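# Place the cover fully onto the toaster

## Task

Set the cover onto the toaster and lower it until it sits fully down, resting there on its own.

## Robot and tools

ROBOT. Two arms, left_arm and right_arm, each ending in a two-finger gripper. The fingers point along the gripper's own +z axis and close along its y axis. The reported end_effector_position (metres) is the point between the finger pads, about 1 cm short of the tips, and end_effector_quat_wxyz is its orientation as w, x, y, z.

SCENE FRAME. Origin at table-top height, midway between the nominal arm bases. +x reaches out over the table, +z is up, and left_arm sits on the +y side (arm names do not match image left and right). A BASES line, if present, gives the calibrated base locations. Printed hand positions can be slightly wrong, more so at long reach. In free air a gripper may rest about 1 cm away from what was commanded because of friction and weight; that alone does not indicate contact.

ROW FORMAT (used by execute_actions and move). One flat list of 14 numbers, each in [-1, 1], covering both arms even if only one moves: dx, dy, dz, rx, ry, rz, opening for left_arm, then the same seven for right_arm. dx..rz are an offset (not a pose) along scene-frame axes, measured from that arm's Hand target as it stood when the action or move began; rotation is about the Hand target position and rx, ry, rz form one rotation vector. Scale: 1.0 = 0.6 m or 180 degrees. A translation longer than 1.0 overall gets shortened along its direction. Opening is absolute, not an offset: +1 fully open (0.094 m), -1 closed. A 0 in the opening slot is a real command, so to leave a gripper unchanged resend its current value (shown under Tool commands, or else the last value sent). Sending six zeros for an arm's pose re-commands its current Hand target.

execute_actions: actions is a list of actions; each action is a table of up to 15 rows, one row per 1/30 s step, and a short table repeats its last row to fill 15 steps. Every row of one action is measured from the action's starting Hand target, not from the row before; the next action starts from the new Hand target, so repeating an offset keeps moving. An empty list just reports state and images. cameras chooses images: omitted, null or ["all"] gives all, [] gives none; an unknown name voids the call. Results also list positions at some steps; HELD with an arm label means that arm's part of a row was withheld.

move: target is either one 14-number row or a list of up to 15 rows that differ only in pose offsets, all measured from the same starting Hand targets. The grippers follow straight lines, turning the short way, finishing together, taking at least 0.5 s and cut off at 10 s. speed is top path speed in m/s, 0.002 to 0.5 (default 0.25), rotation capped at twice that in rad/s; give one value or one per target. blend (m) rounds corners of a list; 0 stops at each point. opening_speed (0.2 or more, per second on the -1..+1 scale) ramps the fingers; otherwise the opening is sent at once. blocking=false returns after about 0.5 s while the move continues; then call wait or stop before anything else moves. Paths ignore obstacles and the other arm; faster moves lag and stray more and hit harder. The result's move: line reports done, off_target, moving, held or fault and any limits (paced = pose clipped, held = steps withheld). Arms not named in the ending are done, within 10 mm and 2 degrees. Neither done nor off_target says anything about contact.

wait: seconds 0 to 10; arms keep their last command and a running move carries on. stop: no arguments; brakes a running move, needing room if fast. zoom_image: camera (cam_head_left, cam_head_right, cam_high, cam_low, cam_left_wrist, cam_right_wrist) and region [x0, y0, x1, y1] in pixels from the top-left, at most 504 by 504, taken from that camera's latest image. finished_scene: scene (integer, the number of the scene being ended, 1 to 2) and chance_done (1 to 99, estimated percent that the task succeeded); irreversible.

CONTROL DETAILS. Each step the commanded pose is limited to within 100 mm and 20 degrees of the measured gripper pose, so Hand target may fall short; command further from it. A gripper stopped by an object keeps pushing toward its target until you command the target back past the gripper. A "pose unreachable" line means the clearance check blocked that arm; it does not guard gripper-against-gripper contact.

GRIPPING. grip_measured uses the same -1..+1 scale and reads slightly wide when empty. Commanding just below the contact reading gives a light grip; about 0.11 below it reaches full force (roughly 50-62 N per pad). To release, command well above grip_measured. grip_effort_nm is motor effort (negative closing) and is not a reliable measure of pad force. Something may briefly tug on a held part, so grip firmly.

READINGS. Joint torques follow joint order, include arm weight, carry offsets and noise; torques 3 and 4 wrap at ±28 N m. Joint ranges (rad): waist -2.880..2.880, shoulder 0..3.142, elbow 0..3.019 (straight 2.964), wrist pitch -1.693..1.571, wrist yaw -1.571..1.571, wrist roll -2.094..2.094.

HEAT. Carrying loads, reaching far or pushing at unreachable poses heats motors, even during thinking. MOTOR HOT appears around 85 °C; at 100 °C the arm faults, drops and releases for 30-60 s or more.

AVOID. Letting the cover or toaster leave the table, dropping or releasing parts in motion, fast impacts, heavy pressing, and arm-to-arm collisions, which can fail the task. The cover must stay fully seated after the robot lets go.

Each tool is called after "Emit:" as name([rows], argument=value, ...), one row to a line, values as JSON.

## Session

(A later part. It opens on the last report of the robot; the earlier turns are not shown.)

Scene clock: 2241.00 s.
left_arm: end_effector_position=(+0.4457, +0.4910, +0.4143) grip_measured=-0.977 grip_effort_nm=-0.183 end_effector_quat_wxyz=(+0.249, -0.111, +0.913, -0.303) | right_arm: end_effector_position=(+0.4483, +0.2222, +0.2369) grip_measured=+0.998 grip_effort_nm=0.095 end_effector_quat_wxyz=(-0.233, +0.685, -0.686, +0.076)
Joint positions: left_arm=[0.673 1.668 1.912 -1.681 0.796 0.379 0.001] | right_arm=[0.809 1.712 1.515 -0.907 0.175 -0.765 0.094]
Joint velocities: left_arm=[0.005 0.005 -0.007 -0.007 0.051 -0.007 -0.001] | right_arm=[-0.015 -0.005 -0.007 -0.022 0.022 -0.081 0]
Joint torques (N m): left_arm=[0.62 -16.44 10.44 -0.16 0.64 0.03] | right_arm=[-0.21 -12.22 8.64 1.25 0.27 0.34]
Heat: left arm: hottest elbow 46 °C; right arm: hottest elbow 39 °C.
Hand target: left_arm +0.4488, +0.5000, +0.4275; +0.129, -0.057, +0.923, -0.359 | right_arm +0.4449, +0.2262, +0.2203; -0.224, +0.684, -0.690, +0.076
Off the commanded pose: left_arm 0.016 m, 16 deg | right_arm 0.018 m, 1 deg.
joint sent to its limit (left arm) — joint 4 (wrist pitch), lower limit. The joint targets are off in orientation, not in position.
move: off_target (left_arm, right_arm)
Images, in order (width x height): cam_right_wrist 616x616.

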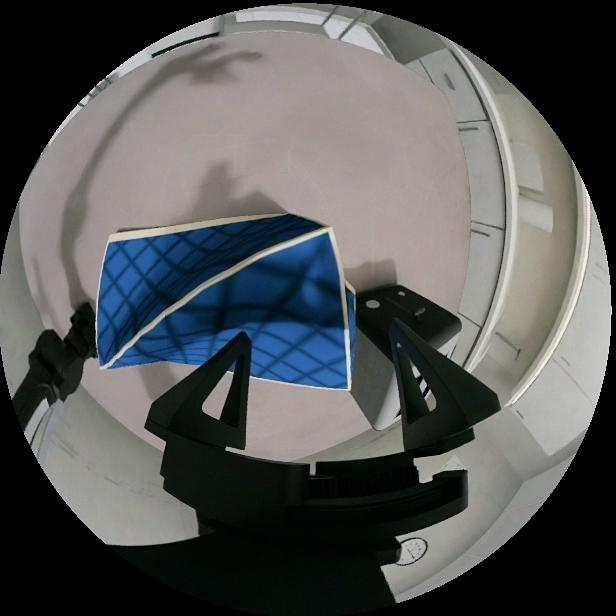

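Emit:
move(target=[0,0,0,0,0,0,-0.98,0.038,0.02,-0.085,0,0,0,1], speed=0.12, cameras=["cam_right_wrist"])

Scene clock: 2244.77 s.
left_arm: end_effector_position=(+0.4457, +0.4910, +0.4143) grip_measured=-0.977 grip_effort_nm=-0.183 end_effector_quat_wxyz=(+0.249, -0.111, +0.913, -0.303) | right_arm: end_effector_position=(+0.4626, +0.2384, +0.1944) grip_measured=+0.998 grip_effort_nm=0.081 end_effector_quat_wxyz=(-0.240, +0.683, -0.686, +0.075)
Joint positions: left_arm=[0.673 1.668 1.912 -1.681 0.796 0.379 0.001] | right_arm=[0.809 1.787 1.498 -0.802 0.175 -0.764 0.094]
Joint velocities: left_arm=[0.005 -0.005 0.012 -0.017 -0.007 0.081 0.001] | right_arm=[-0.005 -0.005 0.007 0.012 0.037 0.037 -0.001]
Joint torques (N m): left_arm=[0.5 -15.74 10.45 -0.05 0.64 0.04] | right_arm=[-1.49 -11.87 9.1 1.31 0.01 0.17]
Heat: left arm: hottest elbow 47 °C; right arm: hottest elbow 39 °C.
Hand target: left_arm +0.4488, +0.5000, +0.4275; +0.129, -0.057, +0.923, -0.358 | right_arm +0.4671, +0.2377, +0.1691; -0.225, +0.684, -0.690, +0.076
Off the commanded pose: left_arm 0.016 m, 16 deg | right_arm 0.026 m, 2 deg.
joint sent to its limit (left arm) — joint 4 (wrist pitch), lower limit. The joint targets are off in orientation, not in position.
move: off_target (left_arm, right_arm)
Images, in order (width x height): cam_right_wrist 616x616.

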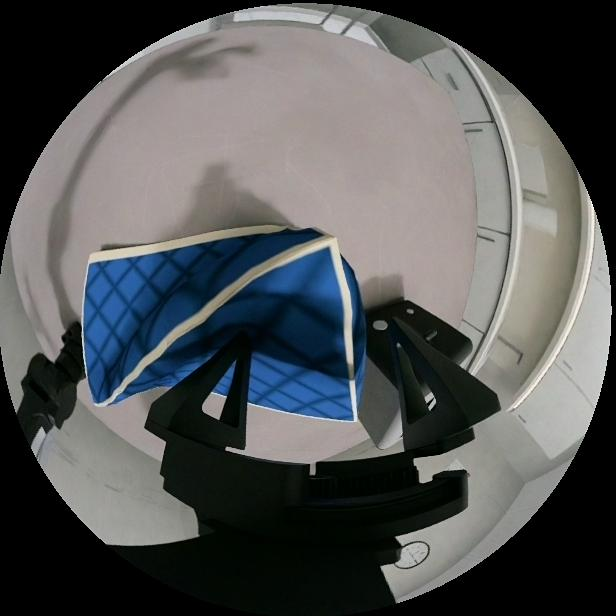

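Emit:
move(target=[0,0,0,0,0,0,-0.98,0.028,0.03,-0.035,0,0,0,1], speed=0.12, cameras=["cam_right_wrist"])

Emit:
move(target=[0,0,0,0,0,0,-0.98,0,0,0,0,0,0,-0.98], opening_speed=1.5, cameras=["cam_right_wrist"])

Scene clock: 2249.17 s.
left_arm: end_effector_position=(+0.4457, +0.4910, +0.4143) grip_measured=-0.977 grip_effort_nm=-0.178 end_effector_quat_wxyz=(+0.249, -0.111, +0.913, -0.303) | right_arm: end_effector_position=(+0.4675, +0.2444, +0.1499) grip_measured=+0.998 grip_effort_nm=0.095 end_effector_quat_wxyz=(-0.217, +0.688, -0.688, +0.076)
Joint positions: left_arm=[0.673 1.668 1.912 -1.681 0.796 0.379 0.001] | right_arm=[0.809 1.865 1.502 -0.776 0.173 -0.764 0.094]
Joint velocities: left_arm=[-0.015 -0.005 0.007 -0.007 -0.022 -0.037 0.001] | right_arm=[-0.005 -0.005 0.012 -0.002 -0.051 0.007 0]
Joint torques (N m): left_arm=[0.67 -16.03 10.55 -0.09 0.64 0] | right_arm=[-1.44 -12.28 13.42 1.07 0.08 0.16]
Heat: left arm: hottest elbow 47 °C; right arm: hottest elbow 39 °C.
Hand target: left_arm +0.4488, +0.5000, +0.4275; +0.129, -0.057, +0.923, -0.358 | right_arm +0.4836, +0.2555, +0.1475; -0.224, +0.684, -0.690, +0.076
Off the commanded pose: left_arm 0.016 m, 16 deg | right_arm 0.020 m, 1 deg.
joint sent to its limit (left arm) — joint 4 (wrist pitch), lower limit. The joint targets are off in orientation, not in position.
move: off_target (left_arm, right_arm)
Images, in order (width x height): cam_right_wrist 616x616.

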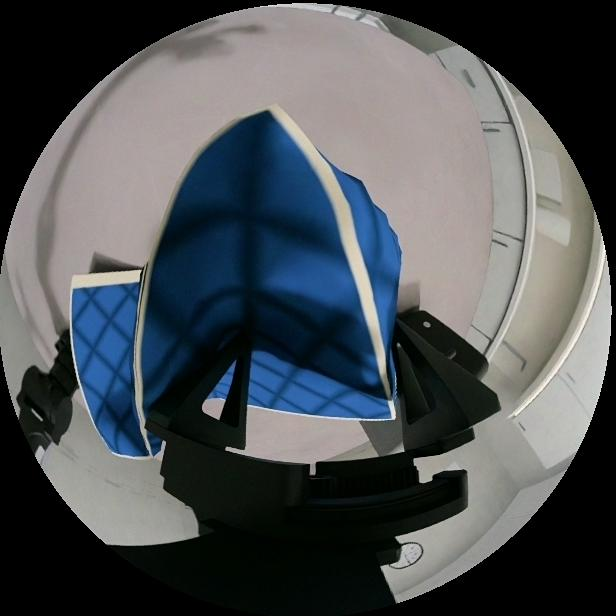

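Scene clock: 2250.77 s.
left_arm: end_effector_position=(+0.4457, +0.4910, +0.4143) grip_measured=-0.977 grip_effort_nm=-0.183 end_effector_quat_wxyz=(+0.249, -0.111, +0.913, -0.303) | right_arm: end_effector_position=(+0.4693, +0.2464, +0.1525) grip_measured=-0.908 grip_effort_nm=-0.974 end_effector_quat_wxyz=(-0.221, +0.687, -0.688, +0.075)
Joint positions: left_arm=[0.673 1.668 1.912 -1.681 0.796 0.379 0.001] | right_arm=[0.809 1.865 1.507 -0.771 0.173 -0.764 0.004]
Joint velocities: left_arm=[-0.024 0.005 -0.002 0.002 0.037 -0.007 0] | right_arm=[-0.015 -0.015 -0.022 -0.012 -0.037 -0.051 -0.002]
Joint torques (N m): left_arm=[0.32 -15.74 10.44 -0.17 0.65 0.01] | right_arm=[-1.44 -12.04 13.09 0.95 0.06 0.16]
Heat: left arm: hottest elbow 47 °C; right arm: hottest elbow 39 °C.
Hand target: left_arm +0.4488, +0.5000, +0.4275; +0.129, -0.057, +0.923, -0.358 | right_arm +0.4835, +0.2555, +0.1473; -0.224, +0.684, -0.690, +0.076
Off the commanded pose: left_arm 0.016 m, 16 deg | right_arm 0.018 m, 1 deg.
joint sent to its limit (left arm) — joint 4 (wrist pitch), lower limit. The joint targets are off in orientation, not in position.
move: off_target (left_arm, right_arm)
Images, in order (width x height): cam_right_wrist 616x616.

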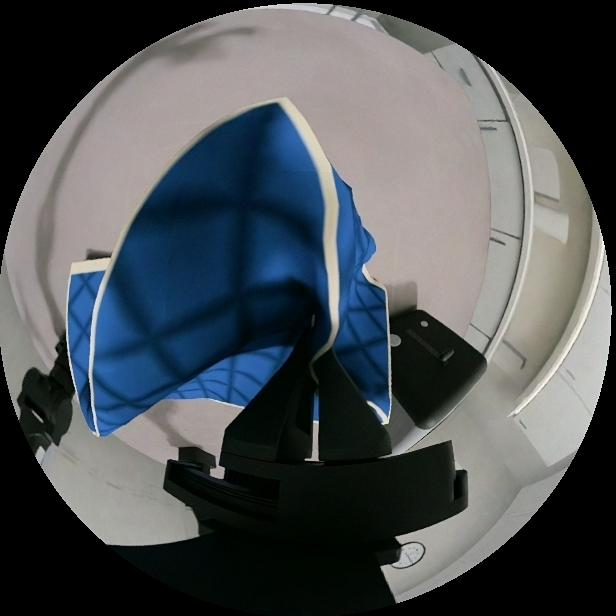

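Gripped. Lift a bit.

Emit:
move(target=[0,0,0,0,0,0,-0.98,-0.04,-0.15,0.35,0,0,0,-0.98], speed=0.13, cameras=["cam_high","cam_low","cam_head_right"])

Scene clock: 2257.17 s.
left_arm: end_effector_position=(+0.4457, +0.4910, +0.4143) grip_measured=-0.977 grip_effort_nm=-0.183 end_effector_quat_wxyz=(+0.249, -0.111, +0.913, -0.303) | right_arm: end_effector_position=(+0.4501, +0.1655, +0.3153) grip_measured=-0.914 grip_effort_nm=-1.033 end_effector_quat_wxyz=(-0.186, +0.691, -0.694, +0.076)
Joint positions: left_arm=[0.673 1.668 1.912 -1.681 0.796 0.379 0.001] | right_arm=[0.733 1.642 1.656 -1.207 0.145 -0.823 0.004]
Joint velocities: left_arm=[0.005 -0.005 -0.012 -0.007 0.007 -0.037 0.001] | right_arm=[-0.005 -0.005 -0.007 -0.007 -0.051 -0.007 0.001]
Joint torques (N m): left_arm=[0.67 -15.91 10.48 -0.12 0.64 0] | right_arm=[-2.08 -14.27 15.54 0.59 -0.09 -0.02]
Heat: left arm: hottest elbow 47 °C; right arm: hottest elbow 40 °C.
Hand target: left_arm +0.4488, +0.5000, +0.4275; +0.129, -0.057, +0.923, -0.358 | right_arm +0.4624, +0.1676, +0.3590; -0.224, +0.684, -0.690, +0.077
Off the commanded pose: left_arm 0.016 m, 16 deg | right_arm 0.043 m, 5 deg.
joint sent to its limit (left arm) — joint 4 (wrist pitch), lower limit. The joint targets are off in orientation, not in position.
move: off_target (left_arm, right_arm)
Images, in order (width x height): cam_head_right 896x504, cam_high 896x504, cam_low 896x504.

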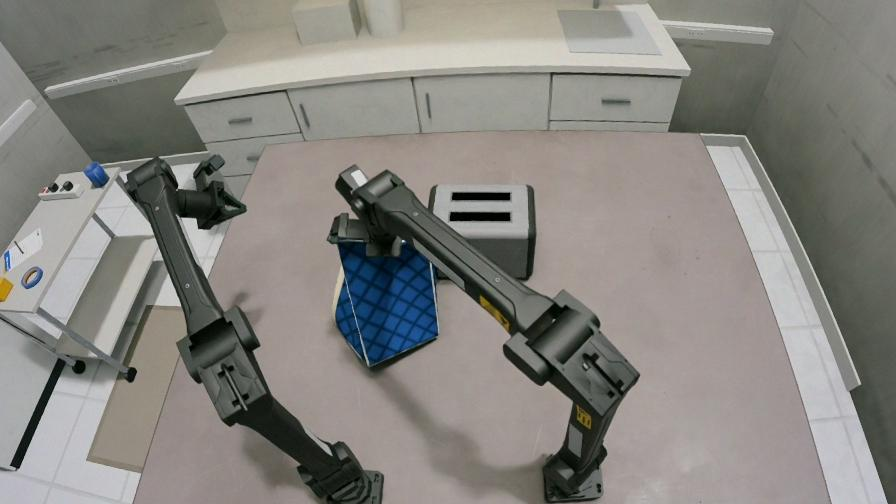

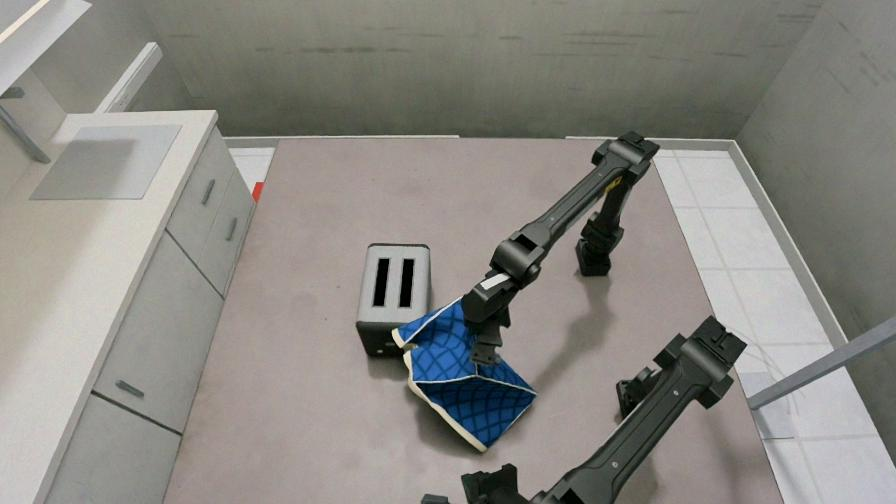

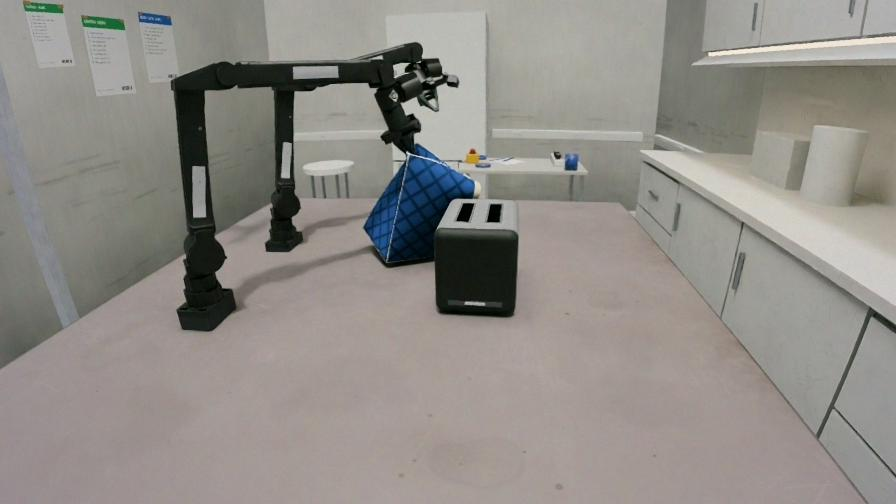

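Emit:
move([
  [0,0,0,0,0,0,-0.98,-0.15,0.12,0.05,0,0,0,-0.98],
  [0,0,0,0,0,0,-0.98,-0.1,0.15,-0.12,0,0,0,-0.98],
  [0,0,0,0,0,0,-0.98,0.08,0.15,-0.24,0,0,0,-0.98],
], speed=0.13, cameras=["cam_high","cam_low","cam_head_right"])

Scene clock: 2265.47 s.
left_arm: end_effector_position=(+0.4457, +0.4910, +0.4143) grip_measured=-0.977 grip_effort_nm=-0.183 end_effector_quat_wxyz=(+0.249, -0.111, +0.913, -0.303) | right_arm: end_effector_position=(+0.4892, +0.2430, +0.2011) grip_measured=-0.914 grip_effort_nm=-1.033 end_effector_quat_wxyz=(-0.204, +0.685, -0.695, +0.077)
Joint positions: left_arm=[0.673 1.668 1.912 -1.681 0.796 0.379 0.001] | right_arm=[0.781 1.874 1.661 -0.949 0.166 -0.773 0.004]
Joint velocities: left_arm=[-0.005 -0.005 0.007 0.002 -0.022 0.037 0.001] | right_arm=[-0.015 -0.015 -0.007 0.002 0.066 -0.022 -0.001]
Joint torques (N m): left_arm=[0.67 -15.74 10.48 -0.12 0.62 0.01] | right_arm=[-1.73 -13.68 14.99 1.14 -0.07 -0.01]
Heat: left arm: hottest elbow 47 °C; right arm: hottest elbow 40 °C.
Hand target: left_arm +0.4488, +0.5000, +0.4275; +0.129, -0.057, +0.923, -0.358 | right_arm +0.5081, +0.2564, +0.2133; -0.224, +0.684, -0.690, +0.076
Off the commanded pose: left_arm 0.016 m, 16 deg | right_arm 0.029 m, 2 deg.
joint sent to its limit (left arm) — joint 4 (wrist pitch), lower limit. The joint targets are off in orientation, not in position.
move: off_target (left_arm, right_arm)
Images, in order (width x height): cam_head_right 896x504, cam_high 896x504, cam_low 896x504.

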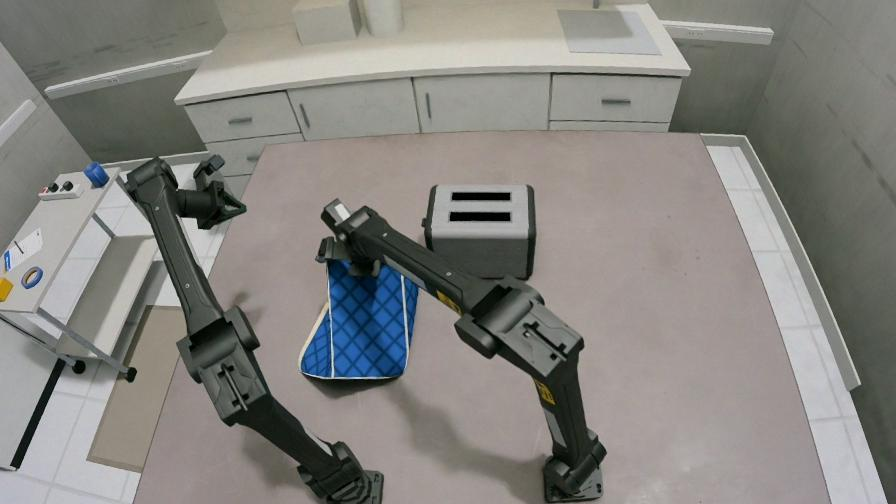

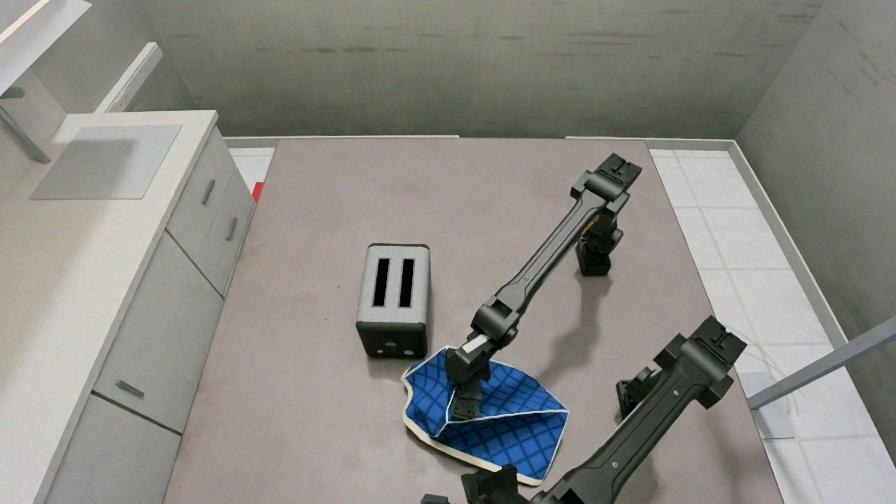

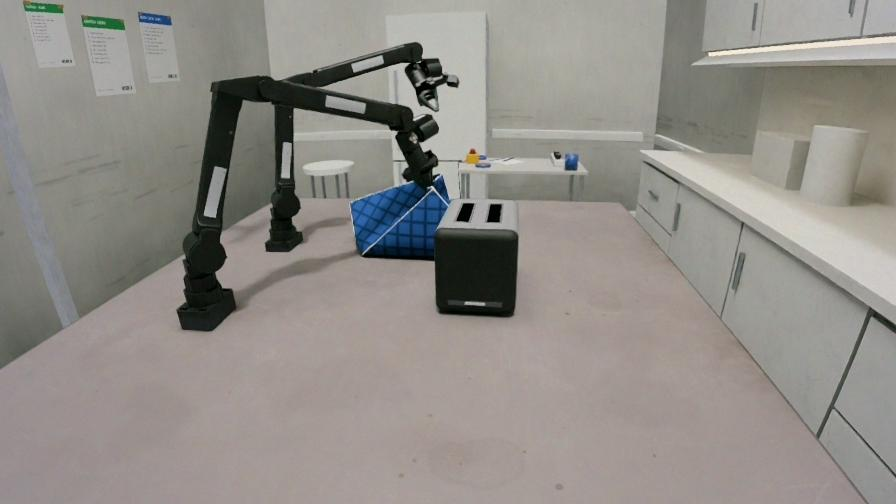

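Emit:
move(target=[0,0,0,0,0,0,-0.98,0.22,0.06,0.03,0,0,0,-0.98], speed=0.13, cameras=["cam_high","cam_low","cam_head_right"])

Scene clock: 2270.90 s.
left_arm: end_effector_position=(+0.4457, +0.4910, +0.4143) grip_measured=-0.977 grip_effort_nm=-0.168 end_effector_quat_wxyz=(+0.249, -0.111, +0.913, -0.303) | right_arm: end_effector_position=(+0.6236, +0.2899, +0.2287) grip_measured=-0.914 grip_effort_nm=-1.043 end_effector_quat_wxyz=(-0.216, +0.685, -0.692, +0.076)
Joint positions: left_arm=[0.673 1.668 1.912 -1.681 0.796 0.379 0.001] | right_arm=[0.69 2.263 2.361 -1.223 0.125 -0.862 0.004]
Joint velocities: left_arm=[-0.005 -0.015 0.007 -0.007 -0.037 -0.037 0] | right_arm=[-0.015 0.005 -0.002 0.002 -0.007 0.022 0]
Joint torques (N m): left_arm=[0.56 -16.21 10.47 -0.24 0.65 0.04] | right_arm=[-2.02 -17.44 15.68 0.62 -0.08 0]
Heat: left arm: hottest elbow 47 °C; right arm: hottest elbow 41 °C.
Hand target: left_arm +0.4488, +0.5000, +0.4275; +0.129, -0.057, +0.923, -0.358 | right_arm +0.6401, +0.2927, +0.2293; -0.224, +0.684, -0.689, +0.078
Off the commanded pose: left_arm 0.016 m, 16 deg | right_arm 0.017 m, 1 deg.
joint sent to its limit (left arm) — joint 4 (wrist pitch), lower limit. The joint targets are off in orientation, not in position.
move: off_target (left_arm, right_arm)
Images, in order (width x height): cam_head_right 896x504, cam_high 896x504, cam_low 896x504.

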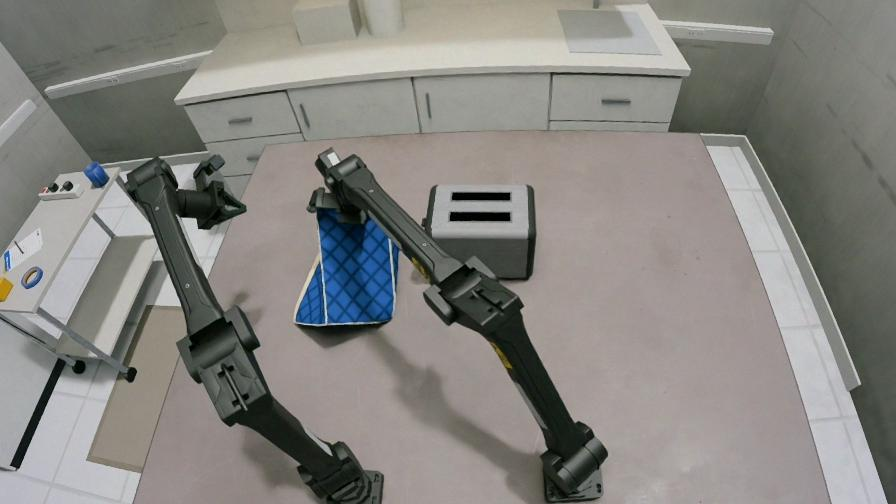

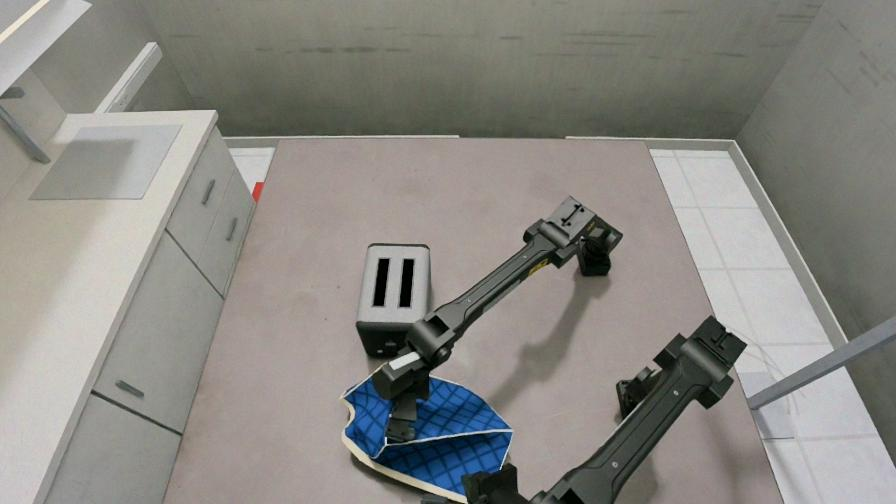

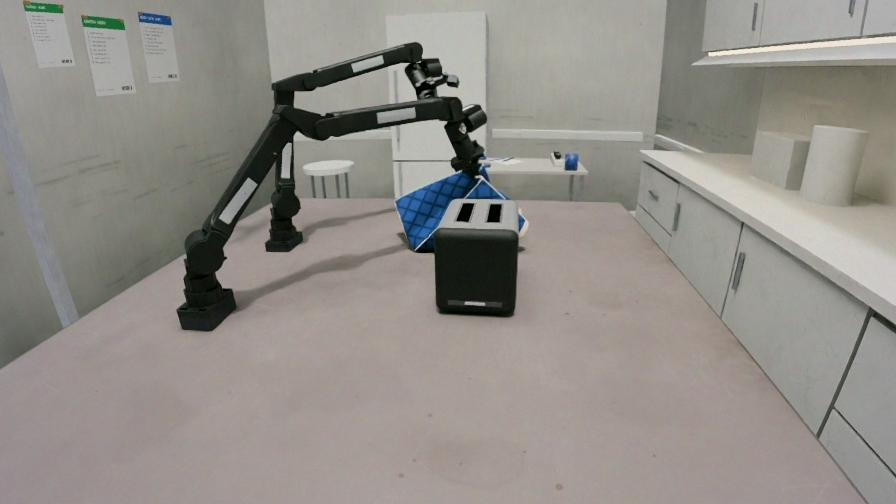

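Emit:
move([
  [0,0,0,0,0,0,-0.98,-0.15,0.1,0.1,0,0.12,0,-0.98],
  [0,0,0,0,0,0,-0.98,-0.25,0.1,-0.03,0,0.25,0,-0.98],
], speed=0.13, cameras=["cam_high","cam_low","cam_head_right"])

Scene clock: 2279.93 s.
left_arm: end_effector_position=(+0.4457, +0.4910, +0.4143) grip_measured=-0.977 grip_effort_nm=-0.173 end_effector_quat_wxyz=(+0.249, -0.111, +0.913, -0.303) | right_arm: end_effector_position=(+0.4948, +0.3525, +0.1937) grip_measured=-0.914 grip_effort_nm=-1.033 end_effector_quat_wxyz=(+0.030, -0.652, +0.731, +0.197)
Joint positions: left_arm=[0.673 1.668 1.912 -1.681 0.796 0.379 0.001] | right_arm=[0.75 2.449 2.64 -1.673 -0.392 -0.652 0.004]
Joint velocities: left_arm=[-0.005 0.005 -0.012 -0.012 0.022 -0.007 -0.001] | right_arm=[0.005 0.005 -0.007 -0.002 -0.066 0.037 0.001]
Joint torques (N m): left_arm=[0.73 -15.62 10.43 -0.13 0.64 -0.01] | right_arm=[-0.56 -22.77 8.18 0.09 -0.56 0.25]
Heat: left arm: hottest elbow 47 °C; right arm: hottest elbow 41 °C.
Hand target: left_arm +0.4488, +0.5000, +0.4275; +0.129, -0.057, +0.923, -0.358 | right_arm +0.4894, +0.3523, +0.2108; -0.058, -0.662, +0.723, +0.191
Off the commanded pose: left_arm 0.016 m, 16 deg | right_arm 0.018 m, 10 deg.
elbow stopped short (right arm): the move would have taken joint 3 (elbow) straighter than the controller allows.
joint sent to its limit (left arm) — joint 4 (wrist pitch), lower limit. The joint targets are off in orientation, not in position.
joint sent to its limit (right arm) — joint 4 (wrist pitch), lower limit. The joint targets are off in orientation, not in position.
move: off_target (left_arm, right_arm)
Images, in order (width x height): cam_head_right 896x504, cam_high 896x504, cam_low 896x504.

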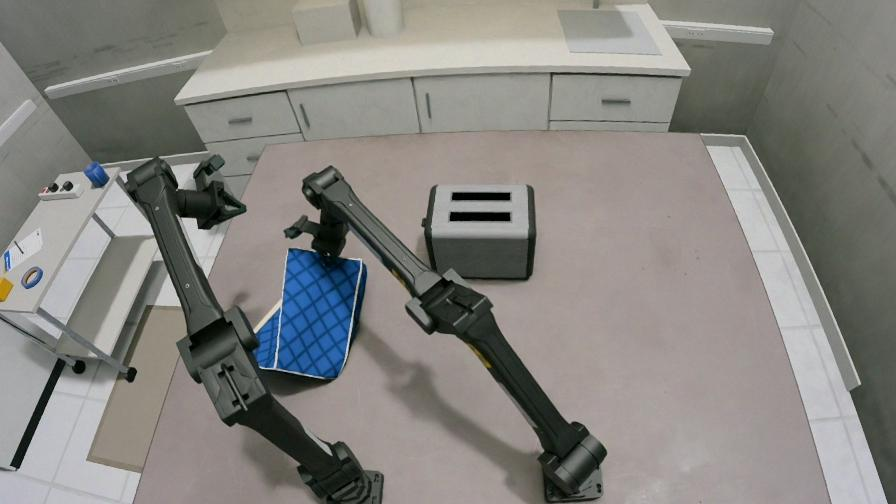

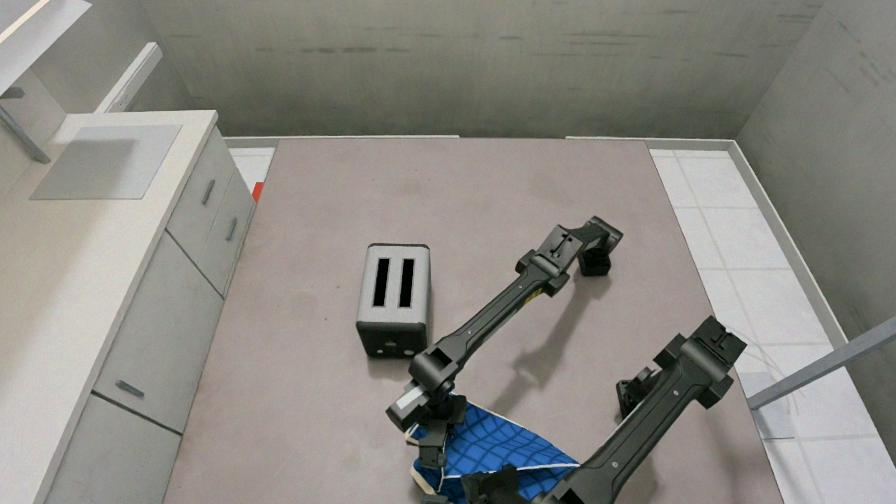

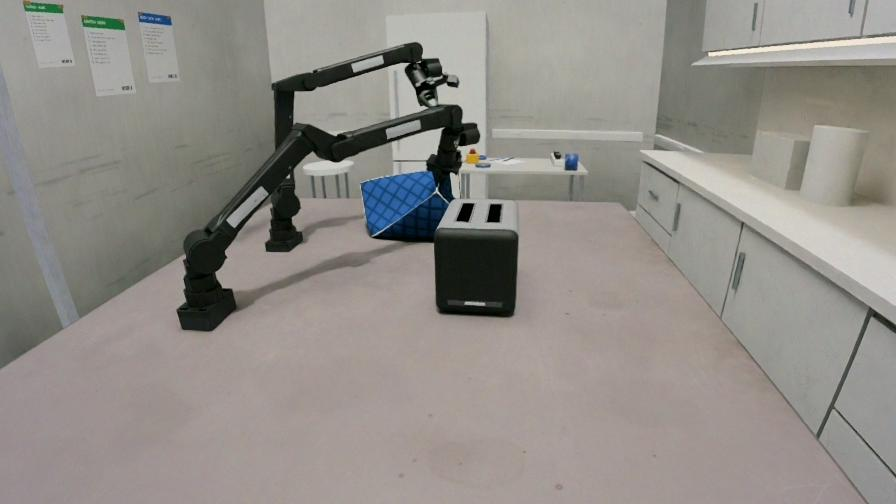

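Emit:
move(target=[0,0,0,0,0,0,-0.98,0,0,0,0,0,0,0.3], opening_speed=1, cameras=[])

Emit:
move([
  [0,0,0,0,0,0,-0.98,0.02,0,0.2,0,0,0,0.3],
  [0,0,0,0,0,0,-0.98,0.0,-0.6,0.25,0,0,0,0.3],
], speed=0.2)

Scene clock: 2284.87 s.
left_arm: end_effector_position=(+0.4457, +0.4910, +0.4143) grip_measured=-0.977 grip_effort_nm=-0.173 end_effector_quat_wxyz=(+0.249, -0.111, +0.913, -0.303) | right_arm: end_effector_position=(+0.4946, +0.3528, +0.1938) grip_measured=+0.297 grip_effort_nm=0.090 end_effector_quat_wxyz=(+0.030, -0.652, +0.731, +0.198)
Joint positions: left_arm=[0.673 1.668 1.912 -1.681 0.796 0.379 0.001] | right_arm=[0.75 2.449 2.64 -1.673 -0.394 -0.652 0.061]
Joint velocities: left_arm=[-0.005 -0.015 0.002 -0.012 0.007 -0.051 -0.001] | right_arm=[-0.005 0.005 -0.002 -0.012 0.037 0.007 0]
Joint torques (N m): left_arm=[0.91 -15.85 10.4 -0.01 0.64 0] | right_arm=[-0.67 -22.71 8.17 0.16 -0.47 0.26]
Heat: left arm: hottest elbow 48 °C; right arm: hottest elbow 41 °C.
Hand target: left_arm +0.4488, +0.5000, +0.4275; +0.129, -0.057, +0.923, -0.358 | right_arm +0.4894, +0.3523, +0.2109; -0.058, -0.662, +0.723, +0.191
Off the commanded pose: left_arm 0.016 m, 16 deg | right_arm 0.018 m, 10 deg.
joint sent to its limit (left arm) — joint 4 (wrist pitch), lower limit. The joint targets are off in orientation, not in position.
joint sent to its limit (right arm) — joint 4 (wrist pitch), lower limit. The joint targets are off in orientation, not in position.
move: off_target (left_arm, right_arm)
No camera images: "cameras" was empty.

Scene clock: 2288.33 s.
left_arm: end_effector_position=(+0.4457, +0.4910, +0.4143) grip_measured=-0.977 grip_effort_nm=-0.183 end_effector_quat_wxyz=(+0.249, -0.111, +0.913, -0.303) | right_arm: end_effector_position=(+0.4995, -0.0032, +0.3584) grip_measured=+0.298 grip_effort_nm=0.095 end_effector_quat_wxyz=(+0.091, -0.640, +0.751, +0.137)
Joint positions: left_arm=[0.673 1.668 1.912 -1.681 0.796 0.379 0.001] | right_arm=[0.29 1.712 1.884 -1.673 -0.322 -1.073 0.061]
Joint velocities: left_arm=[0.005 -0.015 -0.002 -0.007 0.022 -0.022 0] | right_arm=[-0.015 -0.015 -0.017 0.002 -0.022 -0.095 -0.001]
Joint torques (N m): left_arm=[0.67 -16.03 10.51 -0.06 0.64 0.02] | right_arm=[-1.14 -14.68 8.12 0.06 -0.09 -0.08]
Heat: left arm: hottest elbow 48 °C; right arm: hottest elbow 41 °C.
Hand target: left_arm +0.4488, +0.5000, +0.4275; +0.129, -0.057, +0.923, -0.358 | right_arm +0.4931, -0.0069, +0.3650; -0.059, -0.662, +0.724, +0.184
Off the commanded pose: left_arm 0.016 m, 16 deg | right_arm 0.011 m, 19 deg.
joint sent to its limit (left arm) — joint 4 (wrist pitch), lower limit. The joint targets are off in orientation, not in position.
joint sent to its limit (right arm) — joint 4 (wrist pitch), lower limit. The joint targets are off in position and orientation.
move: off_target (left_arm, right_arm)

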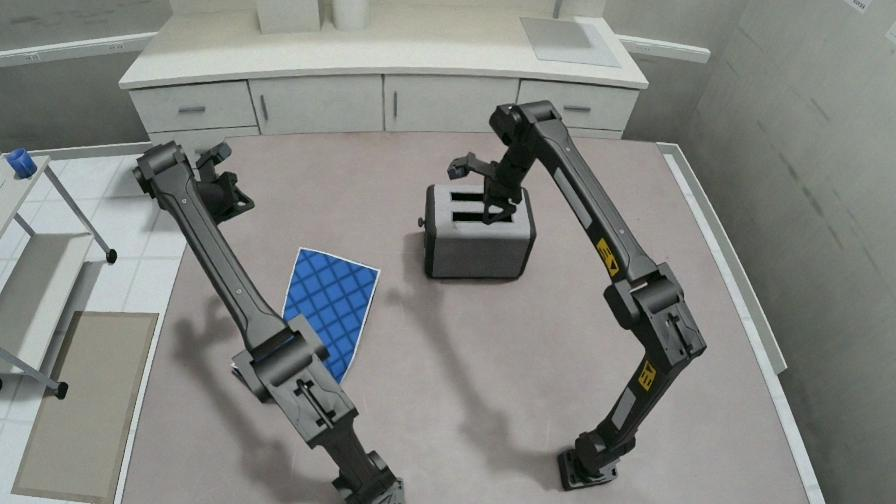

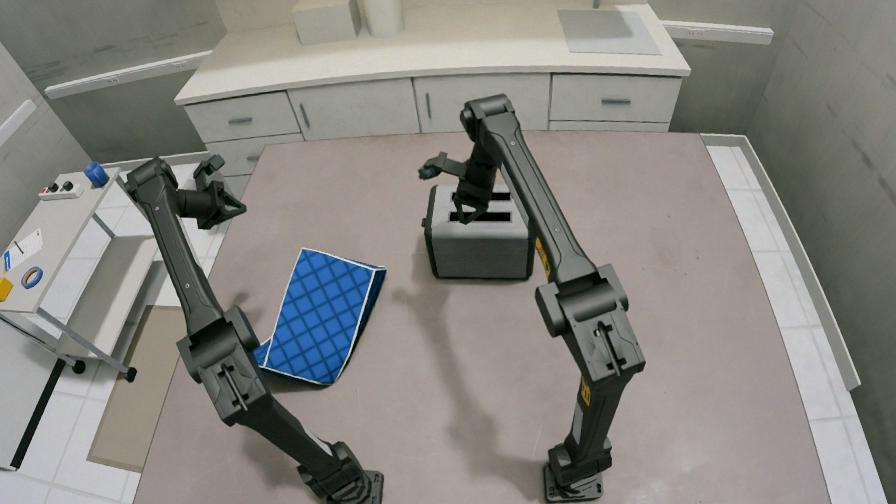

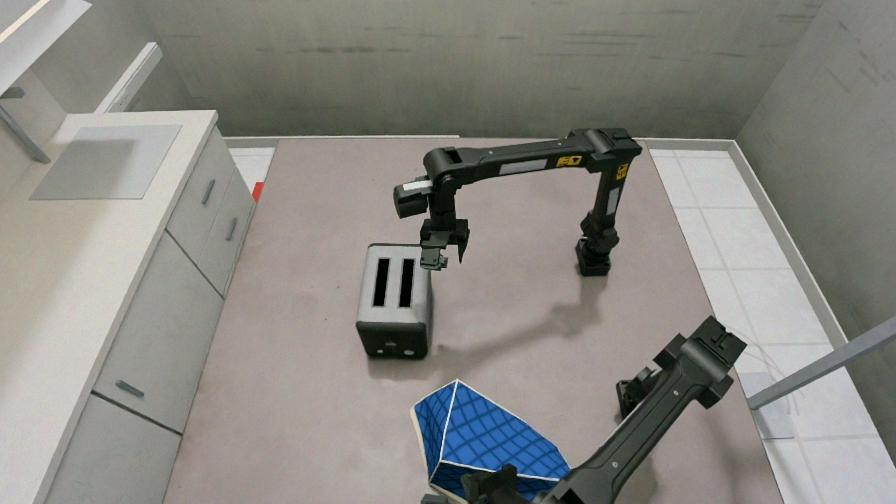

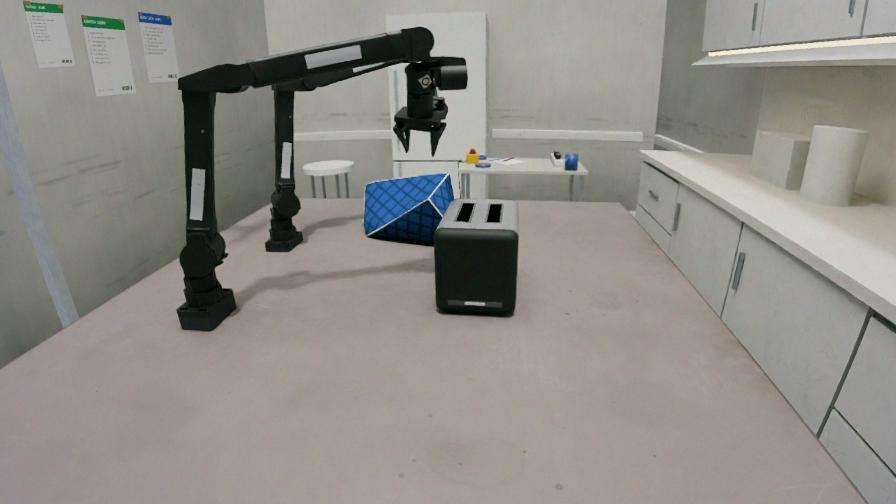

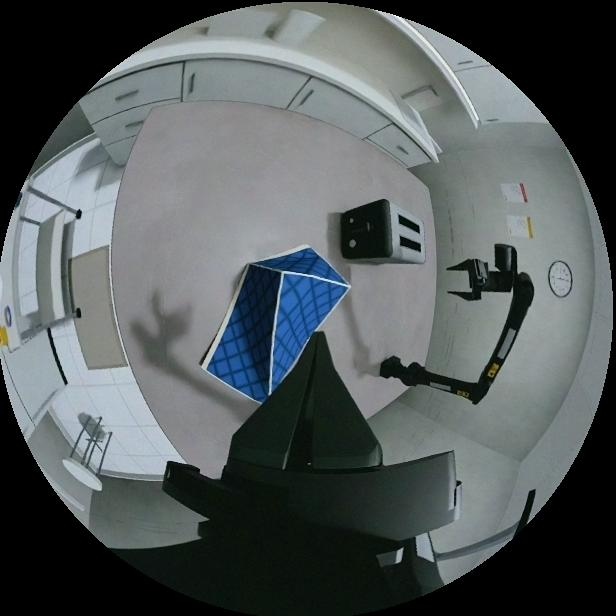

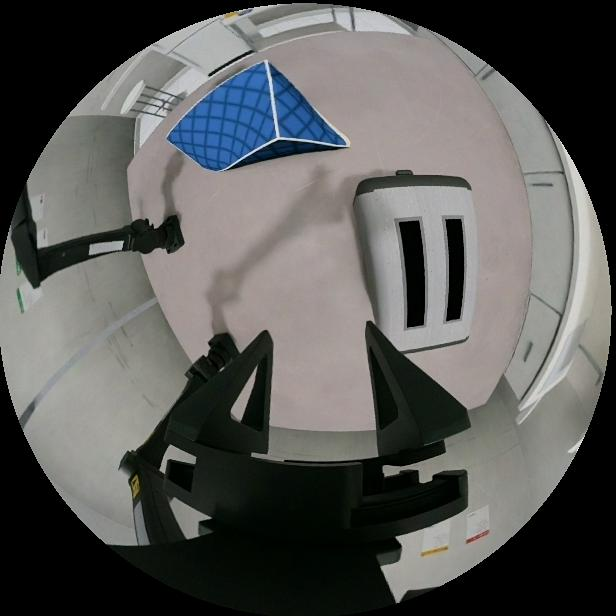

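Emit:
move(target=[0.068,-0.18,0.02,0.298,-0.274,-0.462,1,-0.1,-0.4,0.05,0,0,0,1], cameras=["cam_left_wrist","cam_head_left"])

Scene clock: 2303.13 s.
left_arm: end_effector_position=(+0.4857, +0.3975, +0.4089) grip_measured=+0.998 grip_effort_nm=0.090 end_effector_quat_wxyz=(+0.201, +0.712, +0.672, +0.032) | right_arm: end_effector_position=(+0.4430, -0.2439, +0.3928) grip_measured=+0.998 grip_effort_nm=0.090 end_effector_quat_wxyz=(+0.105, -0.649, +0.753, +0.015)
Joint positions: left_arm=[0.363 1.668 2 -1.681 0.348 1.957 0.094] | right_arm=[-0.145 1.415 1.641 -1.673 -0.174 -1.519 0.094]
Joint velocities: left_arm=[-0.015 0.005 0.007 -0.012 0.037 -0.037 -0.001] | right_arm=[-0.005 -0.005 0.007 0.002 0.051 0.081 0]
Joint torques (N m): left_arm=[-1.38 -18.08 9.98 0.54 0.16 0.13] | right_arm=[-1.67 -10.4 8.02 0.14 -0.01 -0.03]
Heat: left arm: hottest elbow 47 °C; right arm: hottest elbow 40 °C.
Hand target: left_arm +0.4887, +0.3914, +0.4365; +0.212, +0.721, +0.657, +0.062 | right_arm +0.4344, -0.2477, +0.3974; -0.018, -0.662, +0.737, +0.136
Off the commanded pose: left_arm 0.031 m, 4 deg | right_arm 0.011 m, 27 deg; orientation clipped.
joint sent to its limit (right arm) — joint 4 (wrist pitch), lower limit. The joint targets are off in orientation, not in position.
move: off_target (left_arm, right_arm); limits=paced
Images, in order (width x height): cam_head_left 896x504, cam_left_wrist 616x616.

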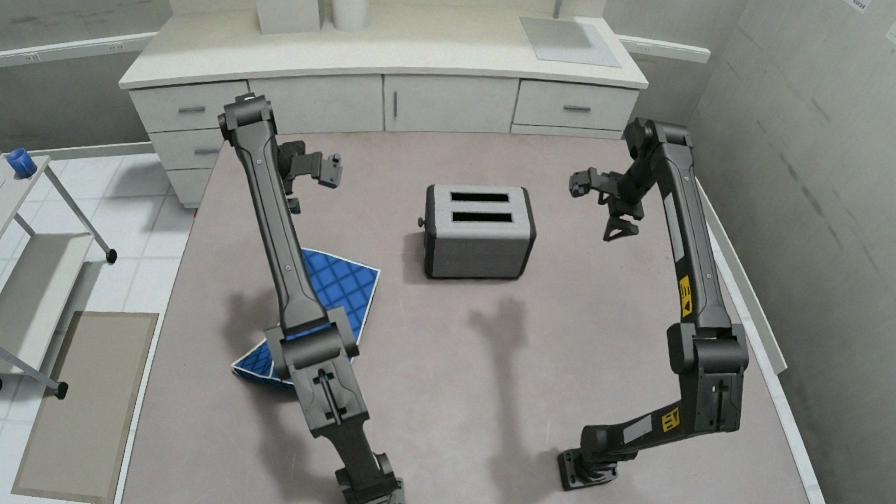

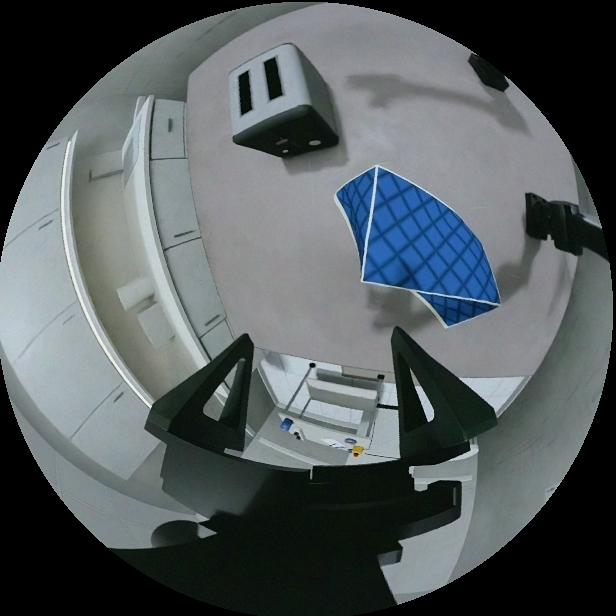

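Emit:
move(target=[-0.06,-0.02,-0.25,0,0,0,1,0,0,0,0,0,0,1], speed=0.15, cameras=["cam_left_wrist"])

Scene clock: 2309.73 s.
left_arm: end_effector_position=(+0.4495, +0.3836, +0.2720) grip_measured=+0.998 grip_effort_nm=0.090 end_effector_quat_wxyz=(+0.205, +0.716, +0.666, +0.043) | right_arm: end_effector_position=(+0.4429, -0.2441, +0.3928) grip_measured=+0.998 grip_effort_nm=0.081 end_effector_quat_wxyz=(+0.105, -0.649, +0.753, +0.014)
Joint positions: left_arm=[0.363 1.499 1.431 -1.259 0.348 1.967 0.094] | right_arm=[-0.145 1.415 1.641 -1.673 -0.173 -1.521 0.094]
Joint velocities: left_arm=[-0.005 0.005 0.002 0.007 0.007 -0.066 0] | right_arm=[-0.005 0.005 0.022 0.022 0.095 -0.125 0]
Joint torques (N m): left_arm=[-0.67 -16.09 7.79 0.8 0.28 0.13] | right_arm=[-1.61 -10.34 8.06 0.09 -0.02 -0.05]
Heat: left arm: hottest elbow 46 °C; right arm: hottest elbow 39 °C.
Hand target: left_arm +0.4515, +0.3818, +0.2858; +0.212, +0.721, +0.657, +0.063 | right_arm +0.4344, -0.2478, +0.3974; -0.018, -0.662, +0.737, +0.136
Off the commanded pose: left_arm 0.015 m, 3 deg | right_arm 0.010 m, 20 deg.
joint sent to its limit (right arm) — joint 4 (wrist pitch), lower limit. The joint targets are off in orientation, not in position.
move: off_target (left_arm, right_arm)
Images, in order (width x height): cam_left_wrist 616x616.

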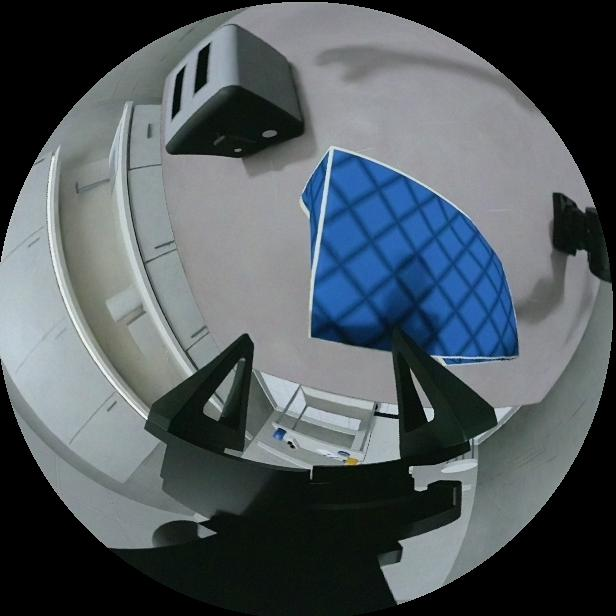

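Well aligned. Descend, moving −y.

Emit:
move(target=[0.0,-0.04,-0.13,0,0,0,1,0,0,0,0,0,0,1], speed=0.12, cameras=["cam_left_wrist"])

Scene clock: 2314.00 s.
left_arm: end_effector_position=(+0.4455, +0.3646, +0.1993) grip_measured=+0.998 grip_effort_nm=0.100 end_effector_quat_wxyz=(+0.207, +0.719, +0.661, +0.050) | right_arm: end_effector_position=(+0.4429, -0.2441, +0.3928) grip_measured=+0.998 grip_effort_nm=0.090 end_effector_quat_wxyz=(+0.105, -0.649, +0.753, +0.014)
Joint positions: left_arm=[0.326 1.494 1.229 -1.036 0.338 1.939 0.094] | right_arm=[-0.145 1.415 1.641 -1.673 -0.173 -1.521 0.094]
Joint velocities: left_arm=[0.015 -0.005 0.002 0.022 -0.037 0.007 0] | right_arm=[0.005 -0.005 0.002 -0.012 -0.007 -0.11 0]
Joint torques (N m): left_arm=[-1.38 -15.15 7.47 0.79 0.16 -0.09] | right_arm=[-1.61 -10.52 8.01 0.13 -0.01 -0.04]
Heat: left arm: hottest elbow 45 °C; right arm: hottest elbow 39 °C.
Hand target: left_arm +0.4509, +0.3592, +0.2075; +0.212, +0.721, +0.657, +0.062 | right_arm +0.4344, -0.2477, +0.3974; -0.018, -0.662, +0.737, +0.136
Off the commanded pose: left_arm 0.012 m, 2 deg | right_arm 0.010 m, 20 deg.
joint sent to its limit (right arm) — joint 4 (wrist pitch), lower limit. The joint targets are off in orientation, not in position.
move: off_target (left_arm, right_arm)
Images, in order (width x height): cam_left_wrist 616x616.

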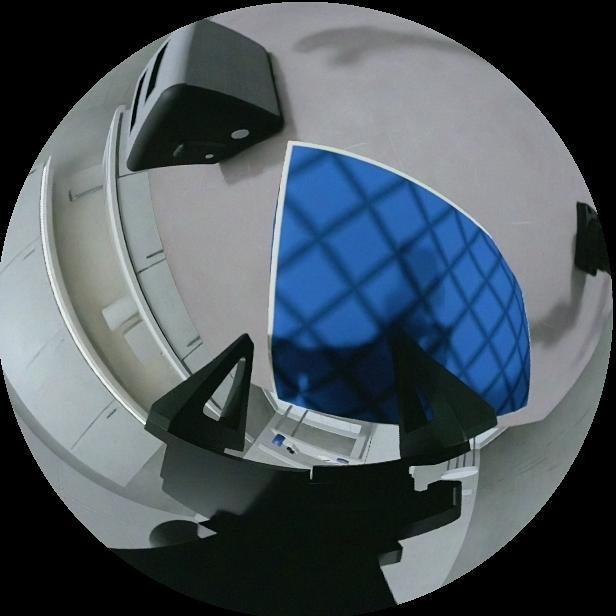

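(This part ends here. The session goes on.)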